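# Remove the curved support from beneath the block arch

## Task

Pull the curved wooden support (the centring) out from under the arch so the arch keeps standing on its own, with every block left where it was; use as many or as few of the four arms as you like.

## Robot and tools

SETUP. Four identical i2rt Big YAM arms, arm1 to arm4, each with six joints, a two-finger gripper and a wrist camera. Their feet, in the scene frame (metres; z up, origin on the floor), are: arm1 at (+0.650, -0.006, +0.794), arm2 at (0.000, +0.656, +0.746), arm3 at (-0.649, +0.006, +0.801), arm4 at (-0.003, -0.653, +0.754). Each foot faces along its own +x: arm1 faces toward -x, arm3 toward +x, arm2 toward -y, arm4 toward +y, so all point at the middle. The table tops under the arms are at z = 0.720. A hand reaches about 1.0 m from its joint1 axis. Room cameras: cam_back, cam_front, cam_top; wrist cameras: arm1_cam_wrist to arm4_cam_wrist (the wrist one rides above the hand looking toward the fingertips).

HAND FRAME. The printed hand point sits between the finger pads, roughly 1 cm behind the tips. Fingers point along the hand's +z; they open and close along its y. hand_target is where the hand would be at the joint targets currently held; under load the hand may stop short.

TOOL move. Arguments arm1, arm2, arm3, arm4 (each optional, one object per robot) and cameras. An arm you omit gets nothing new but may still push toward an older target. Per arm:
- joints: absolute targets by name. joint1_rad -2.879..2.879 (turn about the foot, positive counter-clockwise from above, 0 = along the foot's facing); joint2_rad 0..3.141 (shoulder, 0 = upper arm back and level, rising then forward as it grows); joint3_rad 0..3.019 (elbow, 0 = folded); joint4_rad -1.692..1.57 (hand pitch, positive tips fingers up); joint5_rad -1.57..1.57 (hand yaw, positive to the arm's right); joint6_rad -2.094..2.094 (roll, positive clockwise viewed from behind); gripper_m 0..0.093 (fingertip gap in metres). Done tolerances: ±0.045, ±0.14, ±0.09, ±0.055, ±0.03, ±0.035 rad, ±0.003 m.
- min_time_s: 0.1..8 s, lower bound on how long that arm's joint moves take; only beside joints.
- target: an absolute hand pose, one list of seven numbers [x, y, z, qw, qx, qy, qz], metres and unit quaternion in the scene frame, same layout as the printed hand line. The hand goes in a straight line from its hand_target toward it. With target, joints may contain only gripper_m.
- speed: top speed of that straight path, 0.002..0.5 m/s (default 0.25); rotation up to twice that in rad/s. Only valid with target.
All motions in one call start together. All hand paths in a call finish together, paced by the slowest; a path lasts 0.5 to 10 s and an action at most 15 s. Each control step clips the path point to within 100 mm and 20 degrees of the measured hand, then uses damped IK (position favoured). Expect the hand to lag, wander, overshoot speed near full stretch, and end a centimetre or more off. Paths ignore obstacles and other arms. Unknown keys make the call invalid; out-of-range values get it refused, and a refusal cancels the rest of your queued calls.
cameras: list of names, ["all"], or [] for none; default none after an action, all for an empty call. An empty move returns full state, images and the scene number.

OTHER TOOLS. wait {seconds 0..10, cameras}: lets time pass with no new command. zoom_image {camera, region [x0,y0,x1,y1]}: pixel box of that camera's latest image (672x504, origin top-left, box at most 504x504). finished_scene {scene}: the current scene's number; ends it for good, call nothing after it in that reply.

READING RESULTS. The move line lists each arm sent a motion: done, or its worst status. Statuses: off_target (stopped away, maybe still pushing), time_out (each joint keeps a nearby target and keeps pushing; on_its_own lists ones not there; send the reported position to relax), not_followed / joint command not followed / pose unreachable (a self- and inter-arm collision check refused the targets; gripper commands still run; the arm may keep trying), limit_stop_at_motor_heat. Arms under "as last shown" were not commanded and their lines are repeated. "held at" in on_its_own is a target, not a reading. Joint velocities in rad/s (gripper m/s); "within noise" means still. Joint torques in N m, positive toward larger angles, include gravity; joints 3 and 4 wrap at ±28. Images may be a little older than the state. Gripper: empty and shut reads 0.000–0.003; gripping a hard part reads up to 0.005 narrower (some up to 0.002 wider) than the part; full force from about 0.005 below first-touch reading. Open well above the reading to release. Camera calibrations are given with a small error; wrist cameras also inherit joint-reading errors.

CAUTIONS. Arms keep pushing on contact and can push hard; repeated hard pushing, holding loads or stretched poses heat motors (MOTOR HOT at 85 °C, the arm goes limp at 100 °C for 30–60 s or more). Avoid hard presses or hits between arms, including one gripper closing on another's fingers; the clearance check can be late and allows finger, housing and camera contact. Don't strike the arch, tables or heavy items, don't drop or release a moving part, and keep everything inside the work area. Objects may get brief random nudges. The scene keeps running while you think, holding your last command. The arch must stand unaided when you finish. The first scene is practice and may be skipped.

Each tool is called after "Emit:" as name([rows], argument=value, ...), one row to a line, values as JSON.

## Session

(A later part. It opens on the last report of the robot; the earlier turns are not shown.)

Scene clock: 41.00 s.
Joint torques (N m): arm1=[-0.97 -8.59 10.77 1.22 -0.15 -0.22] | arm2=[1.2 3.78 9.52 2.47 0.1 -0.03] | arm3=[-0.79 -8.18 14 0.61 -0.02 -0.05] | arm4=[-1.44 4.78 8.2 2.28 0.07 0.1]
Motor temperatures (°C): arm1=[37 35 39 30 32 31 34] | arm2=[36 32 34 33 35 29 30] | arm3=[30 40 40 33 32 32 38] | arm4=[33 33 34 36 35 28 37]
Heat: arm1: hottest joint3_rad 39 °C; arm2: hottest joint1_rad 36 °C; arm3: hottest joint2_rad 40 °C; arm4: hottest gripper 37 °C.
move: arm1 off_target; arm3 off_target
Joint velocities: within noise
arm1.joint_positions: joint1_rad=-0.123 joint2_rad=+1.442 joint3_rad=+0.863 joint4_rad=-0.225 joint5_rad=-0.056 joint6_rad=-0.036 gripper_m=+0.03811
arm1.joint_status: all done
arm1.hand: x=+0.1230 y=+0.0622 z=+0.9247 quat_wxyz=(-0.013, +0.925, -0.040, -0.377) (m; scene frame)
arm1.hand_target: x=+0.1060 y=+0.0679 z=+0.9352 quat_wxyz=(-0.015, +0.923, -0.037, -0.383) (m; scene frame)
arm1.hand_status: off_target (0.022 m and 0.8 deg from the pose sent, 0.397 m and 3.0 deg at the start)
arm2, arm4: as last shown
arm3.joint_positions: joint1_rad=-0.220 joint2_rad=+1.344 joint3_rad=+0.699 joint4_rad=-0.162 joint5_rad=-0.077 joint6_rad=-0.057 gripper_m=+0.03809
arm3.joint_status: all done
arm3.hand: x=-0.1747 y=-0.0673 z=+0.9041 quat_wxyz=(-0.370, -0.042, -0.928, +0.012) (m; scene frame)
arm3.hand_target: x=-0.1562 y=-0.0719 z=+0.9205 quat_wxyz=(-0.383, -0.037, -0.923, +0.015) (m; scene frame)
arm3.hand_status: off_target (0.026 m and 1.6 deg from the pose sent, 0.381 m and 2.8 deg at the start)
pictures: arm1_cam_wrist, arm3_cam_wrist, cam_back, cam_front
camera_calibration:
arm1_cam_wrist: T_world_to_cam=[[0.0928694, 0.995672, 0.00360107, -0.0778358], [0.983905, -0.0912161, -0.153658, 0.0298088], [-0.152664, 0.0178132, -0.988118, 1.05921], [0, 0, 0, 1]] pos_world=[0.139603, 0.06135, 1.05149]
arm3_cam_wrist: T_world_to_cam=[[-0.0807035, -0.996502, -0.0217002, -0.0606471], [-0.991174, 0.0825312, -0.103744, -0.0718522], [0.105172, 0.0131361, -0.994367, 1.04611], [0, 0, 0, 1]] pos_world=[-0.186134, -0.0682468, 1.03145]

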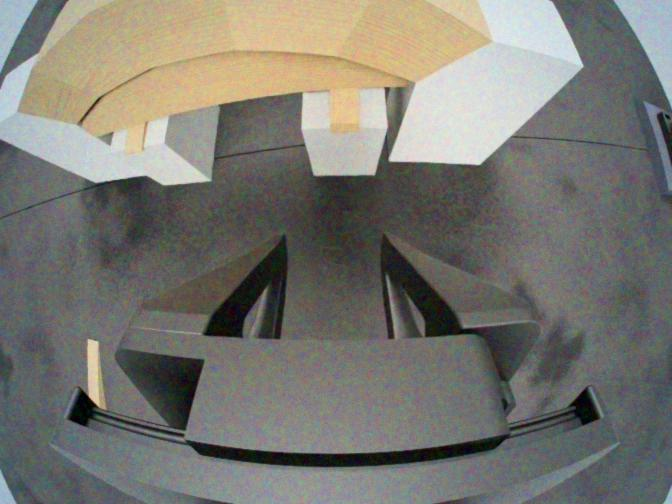

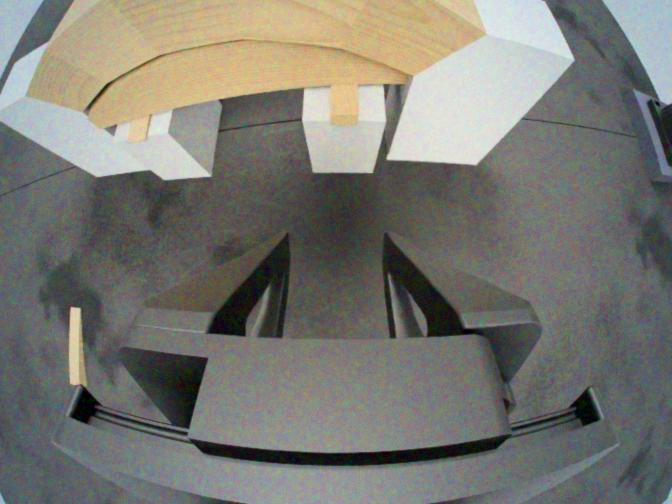

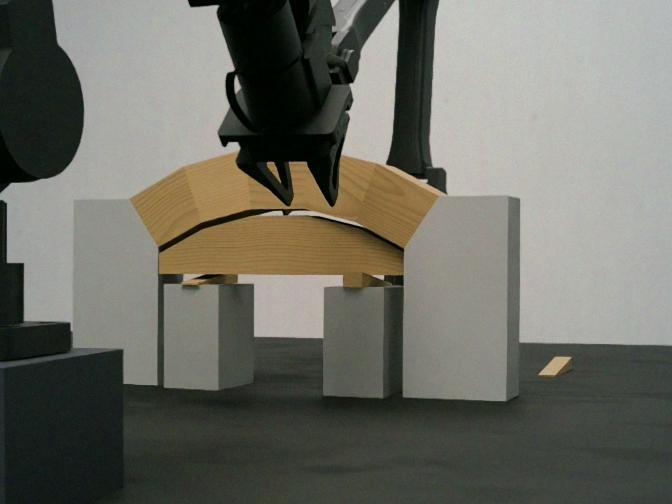

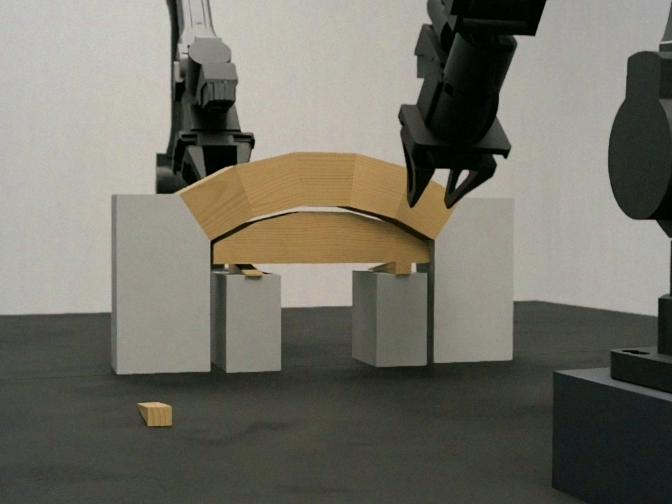

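Emit:
move(arm3={"target":[-0.066,-0.083,0.869,0.3824,0.0370,0.9232,-0.0153],"speed":0.12}, arm1={"target":[0.0165,0.085,0.885,0.0153,-0.9232,0.0370,0.3824],"speed":0.12}, cameras=["arm1_cam_wrist","arm3_cam_wrist","cam_front","cam_back"])

Scene clock: 43.47 s.
Joint torques (N m): arm1=[-1.49 -12.63 10.22 2.77 -0.15 -0.22] | arm2=[1.14 3.9 9.47 2.48 0.09 -0.02] | arm3=[0.32 -12.04 12.92 1.89 0.23 0.07] | arm4=[-0.91 4.54 8.35 2.33 0.04 0.07]
Motor temperatures (°C): arm1=[37 35 40 30 32 31 34] | arm2=[36 32 35 33 35 29 30] | arm3=[30 40 41 33 31 32 37] | arm4=[33 33 35 36 35 28 37]
Heat: arm1: hottest joint3_rad 40 °C; arm2: hottest joint1_rad 36 °C; arm3: hottest joint3_rad 41 °C; arm4: hottest gripper 37 °C.
move: arm1 off_target; arm3 off_target
Joint velocities: within noise
arm1.joint_positions: joint1_rad=-0.123 joint2_rad=+1.724 joint3_rad=+1.069 joint4_rad=-0.178 joint5_rad=-0.059 joint6_rad=-0.041 gripper_m=+0.03811
arm1.joint_status: not commanded
arm1.hand: x=+0.0400 y=+0.0744 z=+0.8753 quat_wxyz=(-0.011, +0.931, -0.038, -0.363) (m; scene frame)
arm1.hand_target: x=+0.0183 y=+0.0849 z=+0.8855 quat_wxyz=(-0.016, +0.923, -0.037, -0.382) (m; scene frame)
arm1.hand_status: off_target (0.028 m and 2.5 deg from the pose sent, 0.116 m and 0.8 deg at the start)
arm2.joint_positions: joint1_rad=-0.491 joint2_rad=+0.571 joint3_rad=+1.396 joint4_rad=-1.145 joint5_rad=+0.158 joint6_rad=+0.378 gripper_m=+0.09396
arm2.joint_status: not commanded
arm2.hand: x=-0.1424 y=+0.4717 z=+1.3418 quat_wxyz=(-0.330, -0.780, -0.216, +0.486) (m; scene frame)
arm2.hand_target: x=-0.1404 y=+0.4751 z=+1.3501 quat_wxyz=(-0.336, -0.774, -0.213, +0.492) (m; scene frame)
arm2.hand_status: not commanded
arm3.joint_positions: joint1_rad=-0.220 joint2_rad=+1.648 joint3_rad=+0.893 joint4_rad=-0.073 joint5_rad=-0.074 joint6_rad=-0.058 gripper_m=+0.03809
arm3.joint_status: not commanded
arm3.hand: x=-0.0917 y=-0.0834 z=+0.8556 quat_wxyz=(-0.360, -0.043, -0.932, +0.012) (m; scene frame)
arm3.hand_target: x=-0.0676 y=-0.0827 z=+0.8698 quat_wxyz=(-0.382, -0.037, -0.923, +0.015) (m; scene frame)
arm3.hand_status: off_target (0.029 m and 2.8 deg from the pose sent, 0.115 m and 1.6 deg at the start)
arm4.joint_positions: joint1_rad=-0.377 joint2_rad=+0.615 joint3_rad=+1.493 joint4_rad=-1.274 joint5_rad=+0.157 joint6_rad=-0.616 gripper_m=+0.09396
arm4.joint_status: not commanded
arm4.hand: x=+0.0978 y=-0.4603 z=+1.3602 quat_wxyz=(-0.554, +0.623, -0.545, -0.090) (m; scene frame)
arm4.hand_target: x=+0.0963 y=-0.4637 z=+1.3683 quat_wxyz=(-0.562, +0.618, -0.542, -0.093) (m; scene frame)
arm4.hand_status: not commanded
pictures: arm1_cam_wrist, arm3_cam_wrist, cam_back, cam_front
camera_calibration:
arm1_cam_wrist: T_world_to_cam=[[0.0873809, 0.996172, 0.0023999, -0.0807885], [0.98866, -0.0864261, -0.122812, 0.0774859], [-0.122134, 0.0131041, -0.992427, 1.0004], [0, 0, 0, 1]] pos_world=[0.052635, 0.0740667, 1.00253]
arm3_cam_wrist: T_world_to_cam=[[-0.0828868, -0.996324, -0.0216316, -0.0713054], [-0.993051, 0.0843952, -0.0820137, -0.0120184], [0.0835378, 0.0146834, -0.996396, 0.989205], [0, 0, 0, 1]] pos_world=[-0.100481, -0.0845539, 0.983112]

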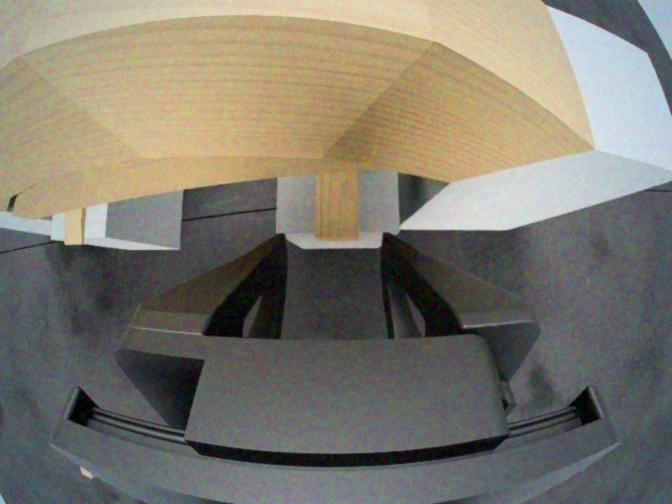

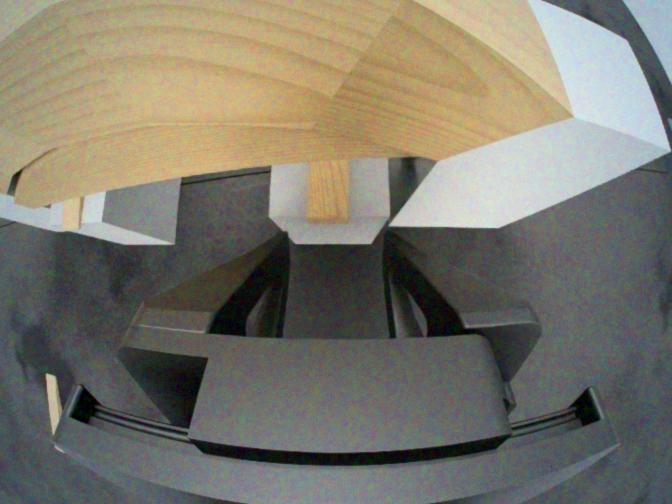

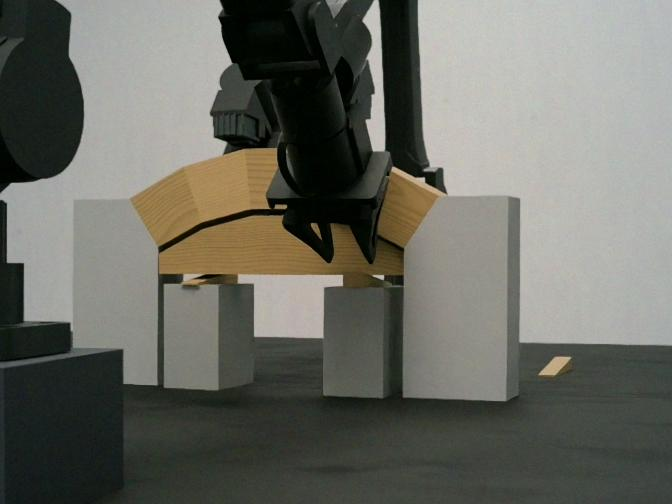

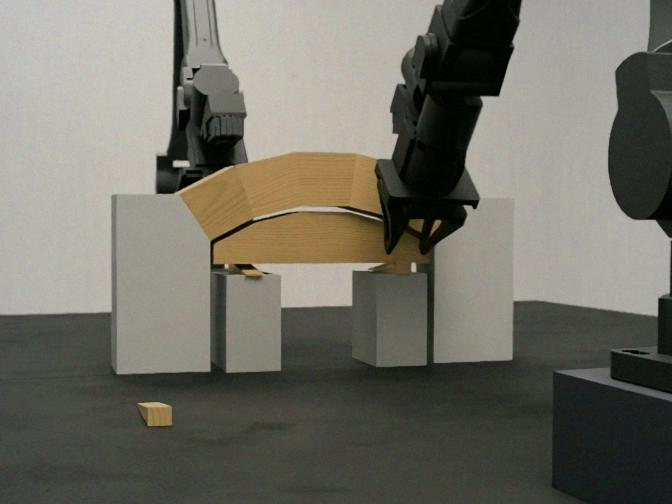

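Emit:
move(arm3={"target":[-0.0426,-0.0787,0.8465,0.3824,0.0370,0.9232,-0.0153],"speed":0.06}, arm1={"target":[-0.0017,0.0865,0.864,0.0153,-0.9232,0.0370,0.3824],"speed":0.06}, cameras=["arm1_cam_wrist","arm3_cam_wrist","cam_front","cam_back"])

Scene clock: 45.53 s.
Joint torques (N m): arm1=[-1.08 -13.68 10 2.89 -0.09 -0.19] | arm2=[1.26 3.84 9.5 2.44 0.09 -0.01] | arm3=[0.5 -13.04 12.53 1.83 0.23 0.19] | arm4=[-0.79 4.25 8.27 2.25 0.04 0.07]
Motor temperatures (°C): arm1=[37 35 40 30 31 31 34] | arm2=[36 32 35 33 35 29 30] | arm3=[30 40 41 33 31 32 37] | arm4=[33 33 35 36 35 28 37]
Heat: arm1: hottest joint3_rad 40 °C; arm2: hottest joint1_rad 36 °C; arm3: hottest joint3_rad 41 °C; arm4: hottest gripper 37 °C.
move: arm1 off_target; arm3 off_target
Joint velocities: within noise
arm1.joint_positions: joint1_rad=-0.123 joint2_rad=+1.796 joint3_rad=+1.109 joint4_rad=-0.146 joint5_rad=-0.059 joint6_rad=-0.041 gripper_m=+0.03811
arm1.joint_status: not commanded
arm1.hand: x=+0.0215 y=+0.0773 z=+0.8566 quat_wxyz=(-0.011, +0.931, -0.038, -0.364) (m; scene frame)
arm1.hand_target: x=-0.0001 y=+0.0864 z=+0.8645 quat_wxyz=(-0.015, +0.923, -0.037, -0.382) (m; scene frame)
arm1.hand_status: off_target (0.026 m and 2.4 deg from the pose sent, 0.045 m and 2.5 deg at the start)
arm2, arm4: as last shown
arm3.joint_positions: joint1_rad=-0.203 joint2_rad=+1.738 joint3_rad=+0.944 joint4_rad=-0.031 joint5_rad=-0.062 joint6_rad=-0.056 gripper_m=+0.03809
arm3.joint_status: not commanded
arm3.hand: x=-0.0676 y=-0.0801 z=+0.8354 quat_wxyz=(-0.362, -0.038, -0.931, +0.015) (m; scene frame)
arm3.hand_target: x=-0.0441 y=-0.0783 z=+0.8472 quat_wxyz=(-0.382, -0.037, -0.923, +0.015) (m; scene frame)
arm3.hand_status: off_target (0.027 m and 2.6 deg from the pose sent, 0.050 m and 2.8 deg at the start)
pictures: arm1_cam_wrist, arm3_cam_wrist, cam_back, cam_front
camera_calibration:
arm1_cam_wrist: T_world_to_cam=[[0.0873288, 0.996176, 0.00254019, -0.0821697], [0.988427, -0.0863314, -0.124739, 0.0954239], [-0.124042, 0.0134041, -0.992186, 0.979369], [0, 0, 0, 1]] pos_world=[0.0343395, 0.0769661, 0.983828]
arm3_cam_wrist: T_world_to_cam=[[-0.0754251, -0.997062, -0.0133739, -0.072884], [-0.993458, 0.0762923, -0.0849784, 0.0118629], [0.085749, 0.00687687, -0.996293, 0.966376], [0, 0, 0, 1]] pos_world=[-0.0765778, -0.0802205, 0.962827]

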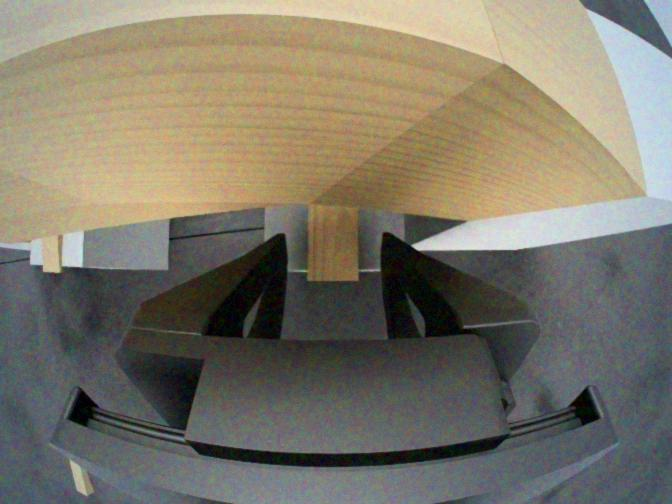

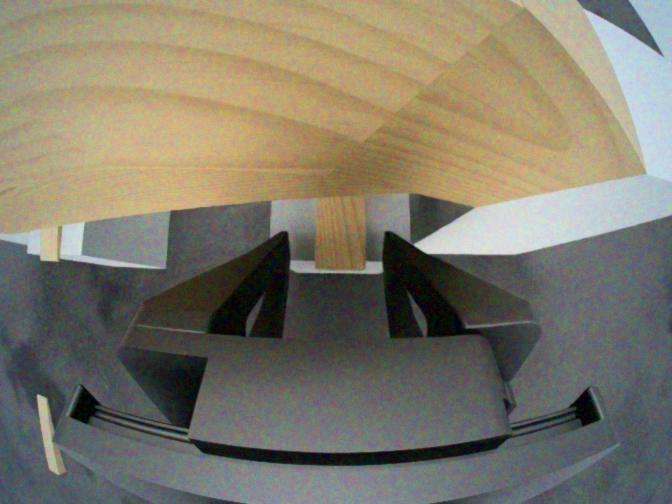

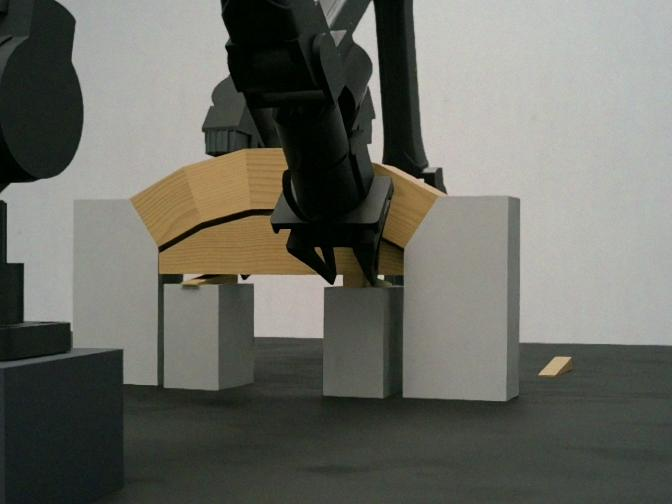

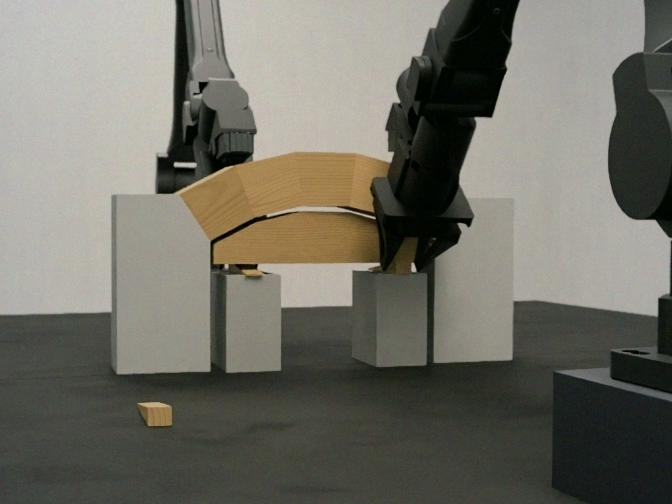

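Emit:
move(arm3={"joints":{"gripper_m":0.014}}, arm1={"joints":{"gripper_m":0.014}}, cameras=["arm1_cam_wrist","arm3_cam_wrist"])

Scene clock: 46.33 s.
Joint torques (N m): arm1=[-1.14 -13.63 10.04 2.93 -0.1 -0.19] | arm2=[1.2 3.78 9.48 2.43 0.11 -0.02] | arm3=[0.5 -13.1 12.53 1.85 0.1 0.18] | arm4=[-1.03 4.42 8.27 2.4 0.07 0.08]
Motor temperatures (°C): arm1=[37 35 41 30 31 31 34] | arm2=[36 32 35 33 35 29 30] | arm3=[30 40 41 33 31 32 37] | arm4=[33 33 35 36 35 28 37]
Heat: arm1: hottest joint3_rad 41 °C; arm2: hottest joint1_rad 36 °C; arm3: hottest joint3_rad 41 °C; arm4: hottest gripper 37 °C.
move: arm1 off_target; arm3 off_target
Joint velocities: within noise
arm1.joint_positions: joint1_rad=-0.123 joint2_rad=+1.796 joint3_rad=+1.109 joint4_rad=-0.146 joint5_rad=-0.059 joint6_rad=-0.041 gripper_m=+0.01757
arm1.joint_status: gripper_m off_target (ended at +0.01759, target +0.01400)
arm1.hand: x=+0.0215 y=+0.0773 z=+0.8566 quat_wxyz=(-0.011, +0.931, -0.038, -0.364) (m; scene frame)
arm1.hand_target: x=-0.0001 y=+0.0864 z=+0.8645 quat_wxyz=(-0.015, +0.923, -0.037, -0.382) (m; scene frame)
arm1.hand_status: not commanded
arm2, arm4: as last shown
arm3.joint_positions: joint1_rad=-0.203 joint2_rad=+1.738 joint3_rad=+0.944 joint4_rad=-0.031 joint5_rad=-0.059 joint6_rad=-0.056 gripper_m=+0.01754
arm3.joint_status: gripper_m off_target (ended at +0.01757, target +0.01400)
arm3.hand: x=-0.0677 y=-0.0806 z=+0.8353 quat_wxyz=(-0.361, -0.038, -0.931, +0.016) (m; scene frame)
arm3.hand_target: x=-0.0441 y=-0.0783 z=+0.8472 quat_wxyz=(-0.382, -0.037, -0.923, +0.015) (m; scene frame)
arm3.hand_status: not commanded
pictures: arm1_cam_wrist, arm3_cam_wrist
camera_calibration:
arm1_cam_wrist: T_world_to_cam=[[0.0870494, 0.9962, 0.00277536, -0.0823932], [0.988451, -0.0860247, -0.124758, 0.0954184], [-0.124045, 0.0136034, -0.992183, 0.97935], [0, 0, 0, 1]] pos_world=[0.0343397, 0.0769659, 0.983828]
arm3_cam_wrist: T_world_to_cam=[[-0.0774834, -0.996931, -0.0111651, -0.0754548], [-0.993332, 0.0781529, -0.0847543, 0.0118279], [0.0853668, 0.0045236, -0.996339, 0.966206], [0, 0, 0, 1]] pos_world=[-0.0765793, -0.0805183, 0.962829]

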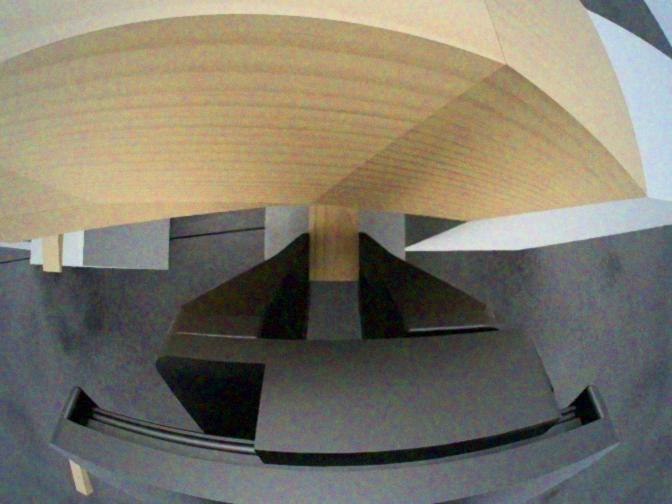

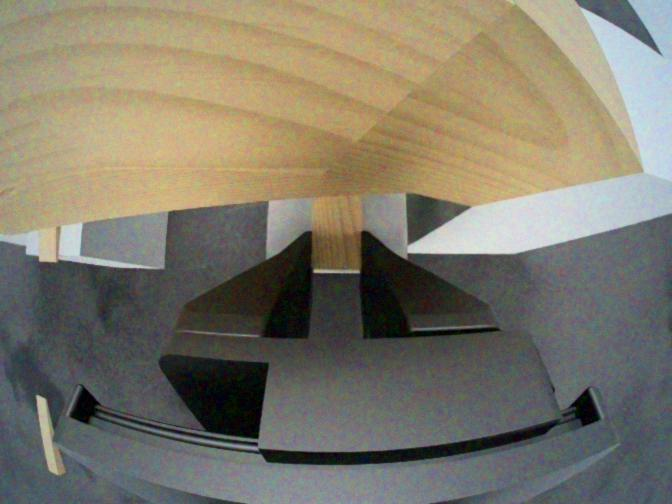

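Emit:
move(arm3={"target":[-0.104,-0.0755,0.850,0.3824,0.0370,0.9232,-0.0153],"speed":0.05}, arm1={"target":[0.0635,0.081,0.8675,0.0153,-0.9232,0.0370,0.3824],"speed":0.05}, cameras=["arm1_cam_wrist","arm3_cam_wrist","cam_front","cam_back"])

Scene clock: 48.50 s.
Joint torques (N m): arm1=[-1.73 -16.73 5.29 3.06 -0.16 -0.21] | arm2=[1.14 3.6 9.51 2.45 0.11 -0.03] | arm3=[-0.62 -15.33 7.54 1.89 -0.05 0.06] | arm4=[-1.32 4.37 8.2 2.45 0.08 0.07]
Motor temperatures (°C): arm1=[37 35 41 30 31 31 34] | arm2=[36 32 35 33 35 29 30] | arm3=[30 40 41 33 31 32 37] | arm4=[33 33 35 36 35 28 37]
Heat: arm1: hottest joint3_rad 41 °C; arm2: hottest joint1_rad 36 °C; arm3: hottest joint3_rad 41 °C; arm4: hottest gripper 37 °C.
move: arm1 off_target; arm3 off_target
Joint velocities: within noise
arm1.joint_positions: joint1_rad=-0.126 joint2_rad=+1.710 joint3_rad=+0.977 joint4_rad=-0.096 joint5_rad=-0.064 joint6_rad=-0.045 gripper_m=+0.01755
arm1.joint_status: not commanded
arm1.hand: x=+0.0628 y=+0.0722 z=+0.8555 quat_wxyz=(-0.010, +0.930, -0.036, -0.366) (m; scene frame)
arm1.hand_target: x=+0.0636 y=+0.0809 z=+0.8673 quat_wxyz=(-0.016, +0.923, -0.037, -0.382) (m; scene frame)
arm1.hand_status: off_target (0.015 m and 2.2 deg from the pose sent, 0.043 m and 2.4 deg at the start)
arm2, arm4: as last shown
arm3.joint_positions: joint1_rad=-0.203 joint2_rad=+1.656 joint3_rad=+0.820 joint4_rad=+0.012 joint5_rad=-0.065 joint6_rad=-0.056 gripper_m=+0.01752
arm3.joint_status: not commanded
arm3.hand: x=-0.1082 y=-0.0727 z=+0.8346 quat_wxyz=(-0.363, -0.037, -0.931, +0.013) (m; scene frame)
arm3.hand_target: x=-0.1041 y=-0.0754 z=+0.8499 quat_wxyz=(-0.382, -0.037, -0.923, +0.015) (m; scene frame)
arm3.hand_status: off_target (0.016 m and 2.4 deg from the pose sent, 0.039 m and 2.6 deg at the start)
pictures: arm1_cam_wrist, arm3_cam_wrist, cam_back, cam_front
camera_calibration:
arm1_cam_wrist: T_world_to_cam=[[0.0839523, 0.996467, 0.0025103, -0.0804754], [0.988192, -0.0829305, -0.128838, 0.0572947], [-0.128175, 0.0132969, -0.991662, 0.983136], [0, 0, 0, 1]] pos_world=[0.0761513, 0.0718699, 0.982522]
arm3_cam_wrist: T_world_to_cam=[[-0.07303, -0.997206, -0.0157098, -0.0664912], [-0.993411, 0.0741291, -0.0874067, -0.0272911], [0.0883271, 0.00922296, -0.996049, 0.969288], [0, 0, 0, 1]] pos_world=[-0.117581, -0.0732221, 0.962028]

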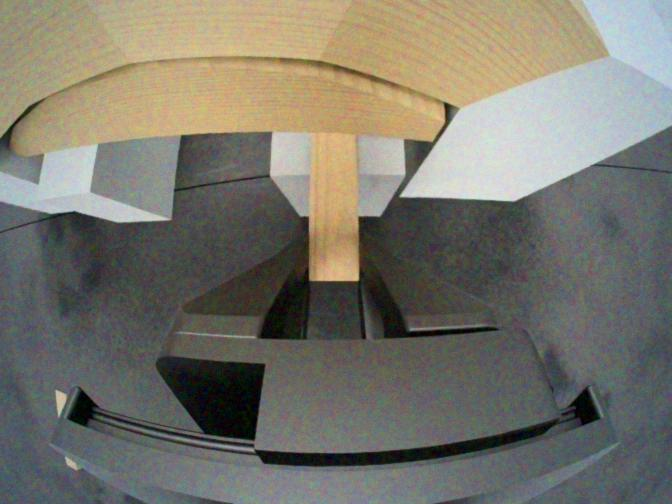

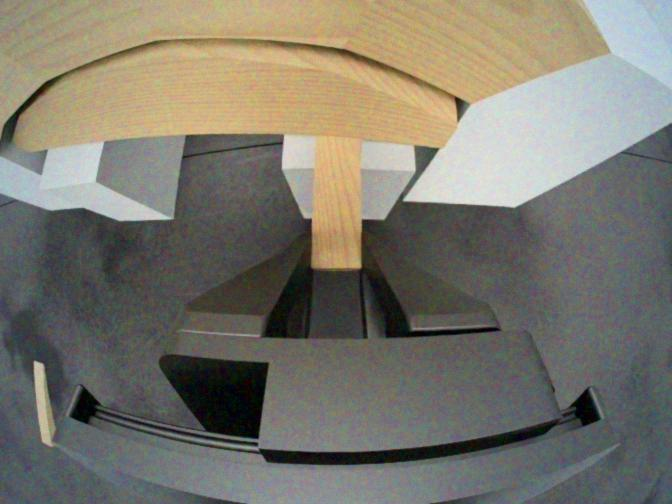

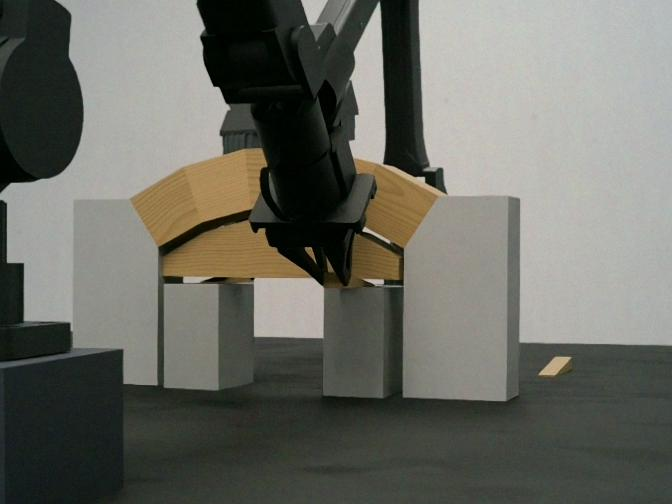

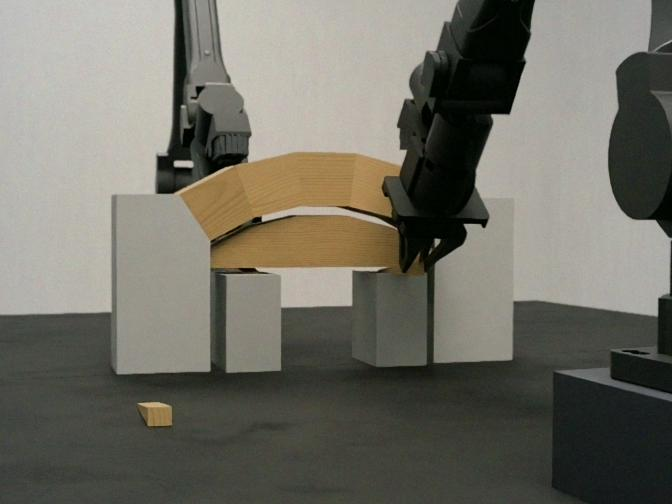

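Emit:
move(arm3={"target":[-0.184,-0.0695,0.852,0.3824,0.0370,0.9232,-0.0153],"speed":0.06}, arm1={"target":[0.1435,0.075,0.8695,0.0153,-0.9232,0.0370,0.3824],"speed":0.06}, cameras=["arm1_cam_wrist","arm3_cam_wrist"])

Scene clock: 50.60 s.
Joint torques (N m): arm1=[-1.67 -12.04 5.2 3 -0.18 -0.21] | arm2=[1.08 3.72 9.47 2.45 0.1 -0.02] | arm3=[-1.14 -11.69 7.51 1.87 -0.07 -0.04] | arm4=[-0.85 4.54 8.24 2.45 0.05 0.09]
Motor temperatures (°C): arm1=[37 35 41 30 31 31 34] | arm2=[36 32 35 33 35 29 30] | arm3=[30 40 41 33 31 32 37] | arm4=[33 33 35 36 35 28 37]
Heat: arm1: hottest joint3_rad 41 °C; arm2: hottest joint1_rad 36 °C; arm3: hottest joint3_rad 41 °C; arm4: hottest gripper 37 °C.
move: arm1 done; arm3 off_target
Joint velocities: within noise
arm1.joint_positions: joint1_rad=-0.145 joint2_rad=+1.521 joint3_rad=+0.754 joint4_rad=-0.054 joint5_rad=-0.077 joint6_rad=-0.059 gripper_m=+0.01755
arm1.joint_status: not commanded
arm1.hand: x=+0.1417 y=+0.0677 z=+0.8627 quat_wxyz=(-0.010, +0.929, -0.036, -0.369) (m; scene frame)
arm1.hand_target: x=+0.1436 y=+0.0749 z=+0.8694 quat_wxyz=(-0.015, +0.923, -0.037, -0.382) (m; scene frame)
arm1.hand_status: done (0.010 m and 1.7 deg from the pose sent, 0.082 m and 2.1 deg at the start)
arm2, arm4: as last shown
arm3.joint_positions: joint1_rad=-0.219 joint2_rad=+1.467 joint3_rad=+0.602 joint4_rad=+0.046 joint5_rad=-0.081 joint6_rad=-0.063 gripper_m=+0.01752
arm3.joint_status: not commanded
arm3.hand: x=-0.1870 y=-0.0645 z=+0.8408 quat_wxyz=(-0.365, -0.039, -0.930, +0.011) (m; scene frame)
arm3.hand_target: x=-0.1840 y=-0.0695 z=+0.8519 quat_wxyz=(-0.382, -0.037, -0.923, +0.016) (m; scene frame)
arm3.hand_status: off_target (0.013 m and 2.2 deg from the pose sent, 0.078 m and 2.4 deg at the start)
pictures: arm1_cam_wrist, arm3_cam_wrist
camera_calibration:
arm1_cam_wrist: T_world_to_cam=[[0.0841328, 0.996452, 0.00233897, -0.0824753], [0.987148, -0.0830268, -0.136548, -0.0133353], [-0.135869, 0.0137971, -0.990631, 1.00072], [0, 0, 0, 1]] pos_world=[0.156069, 0.0672685, 0.989711]
arm3_cam_wrist: T_world_to_cam=[[-0.0737438, -0.997035, -0.0219806, -0.0587958], [-0.992794, 0.0754819, -0.0930693, -0.100603], [0.0944525, 0.0149589, -0.995417, 0.983393], [0, 0, 0, 1]] pos_world=[-0.197098, -0.0657382, 0.968231]

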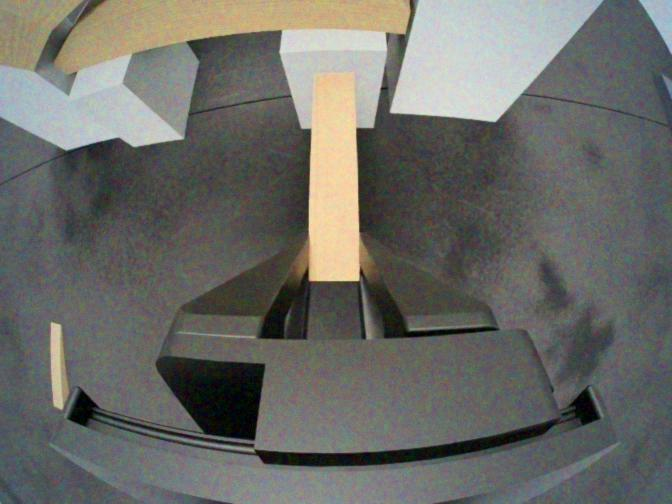

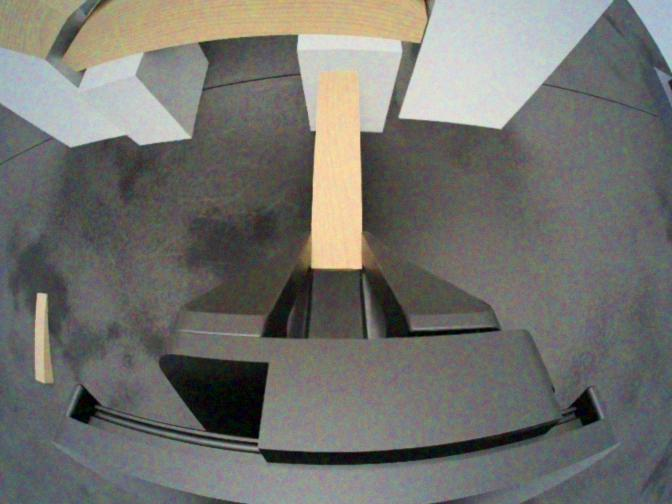

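Emit:
move(arm3={"target":[-0.27,-0.25,0.79,0.3824,0.0370,0.9232,-0.0153],"speed":0.2}, arm1={"target":[0.25,0.25,0.805,0.0153,-0.9232,0.0370,0.3824],"speed":0.2})

Emit:
move(arm3={"target":[-0.27,-0.25,0.744,0.3824,0.0370,0.9232,-0.0153],"speed":0.08}, arm1={"target":[0.25,0.25,0.753,0.0153,-0.9232,0.0370,0.3824],"speed":0.08}, cameras=["cam_front","cam_back"])

Scene clock: 53.20 s.
Joint torques (N m): arm1=[-1.32 -8.41 5.33 2.51 -0.42 -0.21] | arm2=[1.26 3.66 9.54 2.51 0.09 -0.02] | arm3=[-0.67 -8.94 9.18 1.18 -0.3 -0.03] | arm4=[-1.14 4.6 8.16 2.35 0.06 0.08]
Motor temperatures (°C): arm1=[37 35 40 30 31 31 34] | arm2=[36 32 35 33 35 29 30] | arm3=[30 40 41 33 31 32 38] | arm4=[33 33 35 36 35 28 37]
Heat: arm1: hottest joint3_rad 40 °C; arm2: hottest joint1_rad 36 °C; arm3: hottest joint3_rad 41 °C; arm4: hottest gripper 37 °C.
move: arm1 done; arm3 off_target
Joint velocities: within noise
arm1.joint_positions: joint1_rad=-0.689 joint2_rad=+1.605 joint3_rad=+0.649 joint4_rad=+0.050 joint5_rad=-0.439 joint6_rad=-0.476 gripper_m=+0.01755
arm1.joint_status: not commanded
arm1.hand: x=+0.2505 y=+0.2435 z=+0.8105 quat_wxyz=(-0.012, +0.924, -0.038, -0.381) (m; scene frame)
arm1.hand_target: x=+0.2502 y=+0.2498 z=+0.8051 quat_wxyz=(-0.015, +0.923, -0.037, -0.382) (m; scene frame)
arm1.hand_status: done (0.009 m and 0.4 deg from the pose sent, 0.220 m and 1.7 deg at the start)
arm2, arm4: as last shown
arm3.joint_positions: joint1_rad=-0.800 joint2_rad=+1.632 joint3_rad=+0.563 joint4_rad=+0.135 joint5_rad=-0.469 joint6_rad=-0.507 gripper_m=+0.01752
arm3.joint_status: not commanded
arm3.hand: x=-0.2822 y=-0.2365 z=+0.7850 quat_wxyz=(-0.373, -0.044, -0.927, +0.006) (m; scene frame)
arm3.hand_target: x=-0.2706 y=-0.2497 z=+0.7905 quat_wxyz=(-0.382, -0.037, -0.923, +0.016) (m; scene frame)
arm3.hand_status: off_target (0.019 m and 1.8 deg from the pose sent, 0.209 m and 2.2 deg at the start)
pictures: none

Scene clock: 54.60 s.
Joint torques (N m): arm1=[-1.08 -9.58 3.12 2.77 -0.4 -0.21] | arm2=[0.97 3.78 9.51 2.47 0.11 -0.02] | arm3=[-0.56 -10.05 7.06 1.68 -0.3 -0.02] | arm4=[-0.73 4.89 8.21 2.26 0.09 0.1]
Motor temperatures (°C): arm1=[37 35 40 30 31 31 34] | arm2=[36 32 35 33 35 29 30] | arm3=[30 40 41 33 31 32 38] | arm4=[33 33 35 36 35 28 37]
Heat: arm1: hottest joint3_rad 40 °C; arm2: hottest joint1_rad 36 °C; arm3: hottest joint3_rad 41 °C; arm4: hottest gripper 37 °C.
move: arm1 off_target; arm3 off_target
Joint velocities: within noise
arm1.joint_positions: joint1_rad=-0.689 joint2_rad=+1.764 joint3_rad=+0.649 joint4_rad=+0.223 joint5_rad=-0.439 joint6_rad=-0.477 gripper_m=+0.01755
arm1.joint_status: not commanded
arm1.hand: x=+0.2436 y=+0.2498 z=+0.7642 quat_wxyz=(-0.016, +0.922, -0.036, -0.386) (m; scene frame)
arm1.hand_target: x=+0.2502 y=+0.2497 z=+0.7533 quat_wxyz=(-0.015, +0.923, -0.037, -0.382) (m; scene frame)
arm1.hand_status: off_target (0.013 m and 0.5 deg from the pose sent, 0.058 m and 0.4 deg at the start)
arm2, arm4: as last shown
arm3.joint_positions: joint1_rad=-0.800 joint2_rad=+1.788 joint3_rad=+0.563 joint4_rad=+0.287 joint5_rad=-0.469 joint6_rad=-0.508 gripper_m=+0.01752
arm3.joint_status: not commanded
arm3.hand: x=-0.2811 y=-0.2382 z=+0.7413 quat_wxyz=(-0.371, -0.044, -0.927, +0.005) (m; scene frame)
arm3.hand_target: x=-0.2704 y=-0.2498 z=+0.7445 quat_wxyz=(-0.382, -0.037, -0.923, +0.016) (m; scene frame)
arm3.hand_status: off_target (0.016 m and 2.0 deg from the pose sent, 0.045 m and 1.8 deg at the start)
pictures: cam_back, cam_front

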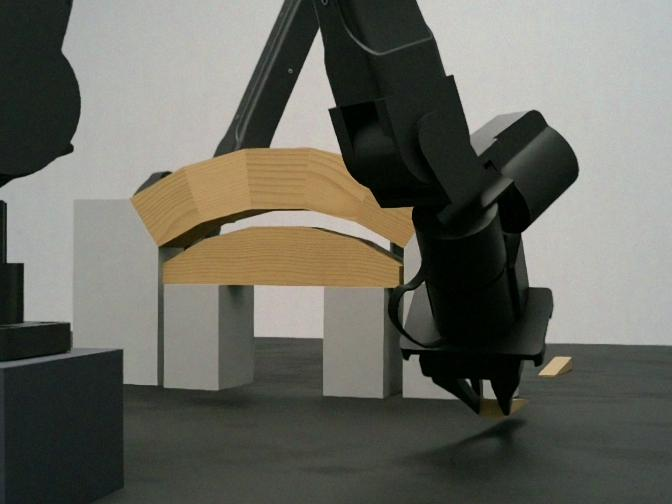

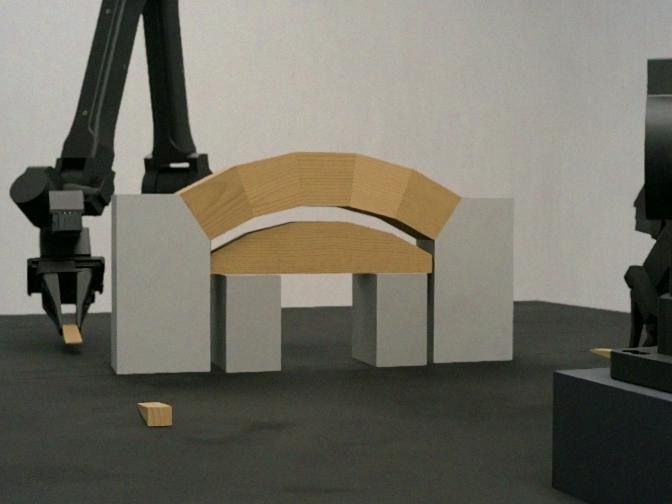

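Emit:
move(arm3={"target":[-0.27,-0.25,0.738,0.3824,0.0370,0.9232,-0.0153],"speed":0.05}, arm1={"target":[0.25,0.25,0.746,0.0153,-0.9232,0.0370,0.3824],"speed":0.05})

Emit:
move(arm3={"joints":{"gripper_m":0.05}}, arm1={"joints":{"gripper_m":0.05}}, cameras=["arm1_cam_wrist","arm3_cam_wrist"])

Scene clock: 55.80 s.
Joint torques (N m): arm1=[-1.14 -9.41 2.97 2.81 -0.4 -0.21] | arm2=[1.44 3.96 9.5 2.43 0.09 -0.01] | arm3=[-0.5 -9.93 6.94 1.59 -0.29 -0.02] | arm4=[-1.14 4.78 8.32 2.28 0.04 0.07]
Motor temperatures (°C): arm1=[37 35 40 30 31 31 34] | arm2=[36 32 35 33 35 29 30] | arm3=[30 40 41 33 31 32 38] | arm4=[33 33 35 36 35 28 37]
Heat: arm1: hottest joint3_rad 40 °C; arm2: hottest joint1_rad 36 °C; arm3: hottest joint3_rad 41 °C; arm4: hottest gripper 37 °C.
move: arm1 off_target; arm3 off_target
Joint velocities: within noise
arm1.joint_positions: joint1_rad=-0.689 joint2_rad=+1.785 joint3_rad=+0.649 joint4_rad=+0.246 joint5_rad=-0.439 joint6_rad=-0.477 gripper_m=+0.01755
arm1.joint_status: not commanded
arm1.hand: x=+0.2431 y=+0.2503 z=+0.7581 quat_wxyz=(-0.017, +0.921, -0.035, -0.387) (m; scene frame)
arm1.hand_target: x=+0.2502 y=+0.2497 z=+0.7463 quat_wxyz=(-0.015, +0.923, -0.037, -0.382) (m; scene frame)
arm1.hand_status: off_target (0.014 m and 0.6 deg from the pose sent, 0.019 m and 0.5 deg at the start)
arm2, arm4: as last shown
arm3.joint_positions: joint1_rad=-0.800 joint2_rad=+1.807 joint3_rad=+0.563 joint4_rad=+0.308 joint5_rad=-0.469 joint6_rad=-0.508 gripper_m=+0.01752
arm3.joint_status: not commanded
arm3.hand: x=-0.2811 y=-0.2382 z=+0.7361 quat_wxyz=(-0.372, -0.044, -0.927, +0.005) (m; scene frame)
arm3.hand_target: x=-0.2704 y=-0.2498 z=+0.7385 quat_wxyz=(-0.382, -0.037, -0.923, +0.015) (m; scene frame)
arm3.hand_status: off_target (0.016 m and 1.9 deg from the pose sent, 0.017 m and 2.0 deg at the start)
pictures: none

Scene clock: 56.43 s.
Joint torques (N m): arm1=[-1.26 -9.47 2.99 2.74 -0.4 -0.2] | arm2=[1.14 3.84 9.54 2.45 0.09 -0.02] | arm3=[-0.62 -9.93 6.94 1.63 -0.29 -0.02] | arm4=[-0.85 4.42 8.38 2.24 0.07 0.09]
Motor temperatures (°C): arm1=[37 35 40 30 31 31 34] | arm2=[36 32 35 33 35 29 30] | arm3=[30 40 41 33 31 32 38] | arm4=[33 33 35 36 35 28 37]
Heat: arm1: hottest joint3_rad 40 °C; arm2: hottest joint1_rad 36 °C; arm3: hottest joint3_rad 41 °C; arm4: hottest gripper 37 °C.
move: arm1 done; arm3 done
Joint velocities: within noise
arm1.joint_positions: joint1_rad=-0.689 joint2_rad=+1.785 joint3_rad=+0.649 joint4_rad=+0.247 joint5_rad=-0.439 joint6_rad=-0.477 gripper_m=+0.04982
arm1.joint_status: all done
arm1.hand: x=+0.2430 y=+0.2503 z=+0.7581 quat_wxyz=(-0.017, +0.921, -0.035, -0.387) (m; scene frame)
arm1.hand_target: x=+0.2502 y=+0.2497 z=+0.7463 quat_wxyz=(-0.015, +0.923, -0.037, -0.382) (m; scene frame)
arm1.hand_status: not commanded
arm2.joint_positions: joint1_rad=-0.491 joint2_rad=+0.571 joint3_rad=+1.396 joint4_rad=-1.145 joint5_rad=+0.158 joint6_rad=+0.378 gripper_m=+0.09396
arm2.joint_status: not commanded
arm2.hand: x=-0.1424 y=+0.4717 z=+1.3418 quat_wxyz=(-0.330, -0.780, -0.216, +0.486) (m; scene frame)
arm2.hand_target: x=-0.1404 y=+0.4751 z=+1.3501 quat_wxyz=(-0.336, -0.774, -0.213, +0.492) (m; scene frame)
arm2.hand_status: not commanded
arm3.joint_positions: joint1_rad=-0.800 joint2_rad=+1.807 joint3_rad=+0.563 joint4_rad=+0.308 joint5_rad=-0.469 joint6_rad=-0.508 gripper_m=+0.04984
arm3.joint_status: all done
arm3.hand: x=-0.2811 y=-0.2383 z=+0.7361 quat_wxyz=(-0.372, -0.044, -0.927, +0.005) (m; scene frame)
arm3.hand_target: x=-0.2704 y=-0.2498 z=+0.7385 quat_wxyz=(-0.382, -0.037, -0.923, +0.015) (m; scene frame)
arm3.hand_status: not commanded
arm4.joint_positions: joint1_rad=-0.377 joint2_rad=+0.615 joint3_rad=+1.493 joint4_rad=-1.274 joint5_rad=+0.157 joint6_rad=-0.616 gripper_m=+0.09396
arm4.joint_status: not commanded
arm4.hand: x=+0.0978 y=-0.4603 z=+1.3602 quat_wxyz=(-0.554, +0.623, -0.545, -0.090) (m; scene frame)
arm4.hand_target: x=+0.0963 y=-0.4637 z=+1.3683 quat_wxyz=(-0.562, +0.618, -0.542, -0.093) (m; scene frame)
arm4.hand_status: not commanded
pictures: arm1_cam_wrist, arm3_cam_wrist
camera_calibration:
arm1_cam_wrist: T_world_to_cam=[[0.0879222, 0.996025, 0.0142552, -0.282601], [0.980916, -0.0840794, -0.175312, -0.0812505], [-0.173417, 0.029397, -0.98441, 0.908832], [0, 0, 0, 1]] pos_world=[0.262154, 0.247929, 0.884448]
arm3_cam_wrist: T_world_to_cam=[[-0.0788756, -0.996243, -0.0357508, -0.232422], [-0.990912, 0.0822724, -0.106418, -0.178669], [0.10896, 0.0270321, -0.993679, 0.896327], [0, 0, 0, 1]] pos_world=[-0.293042, -0.241079, 0.863338]

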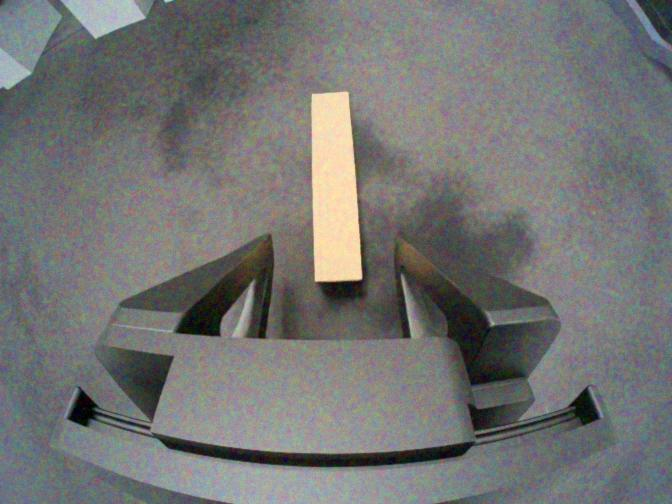

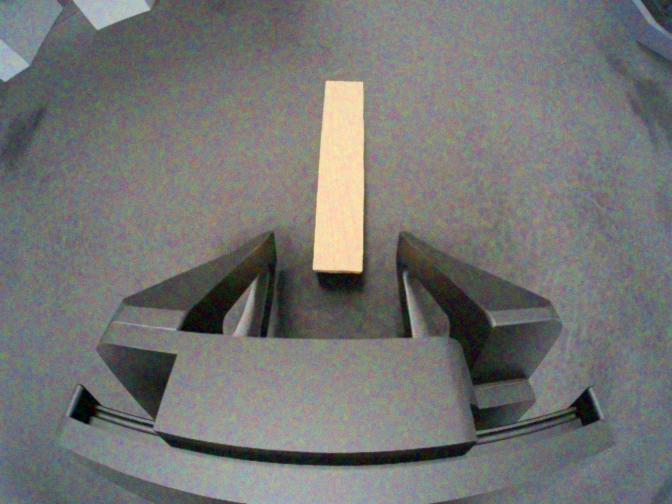

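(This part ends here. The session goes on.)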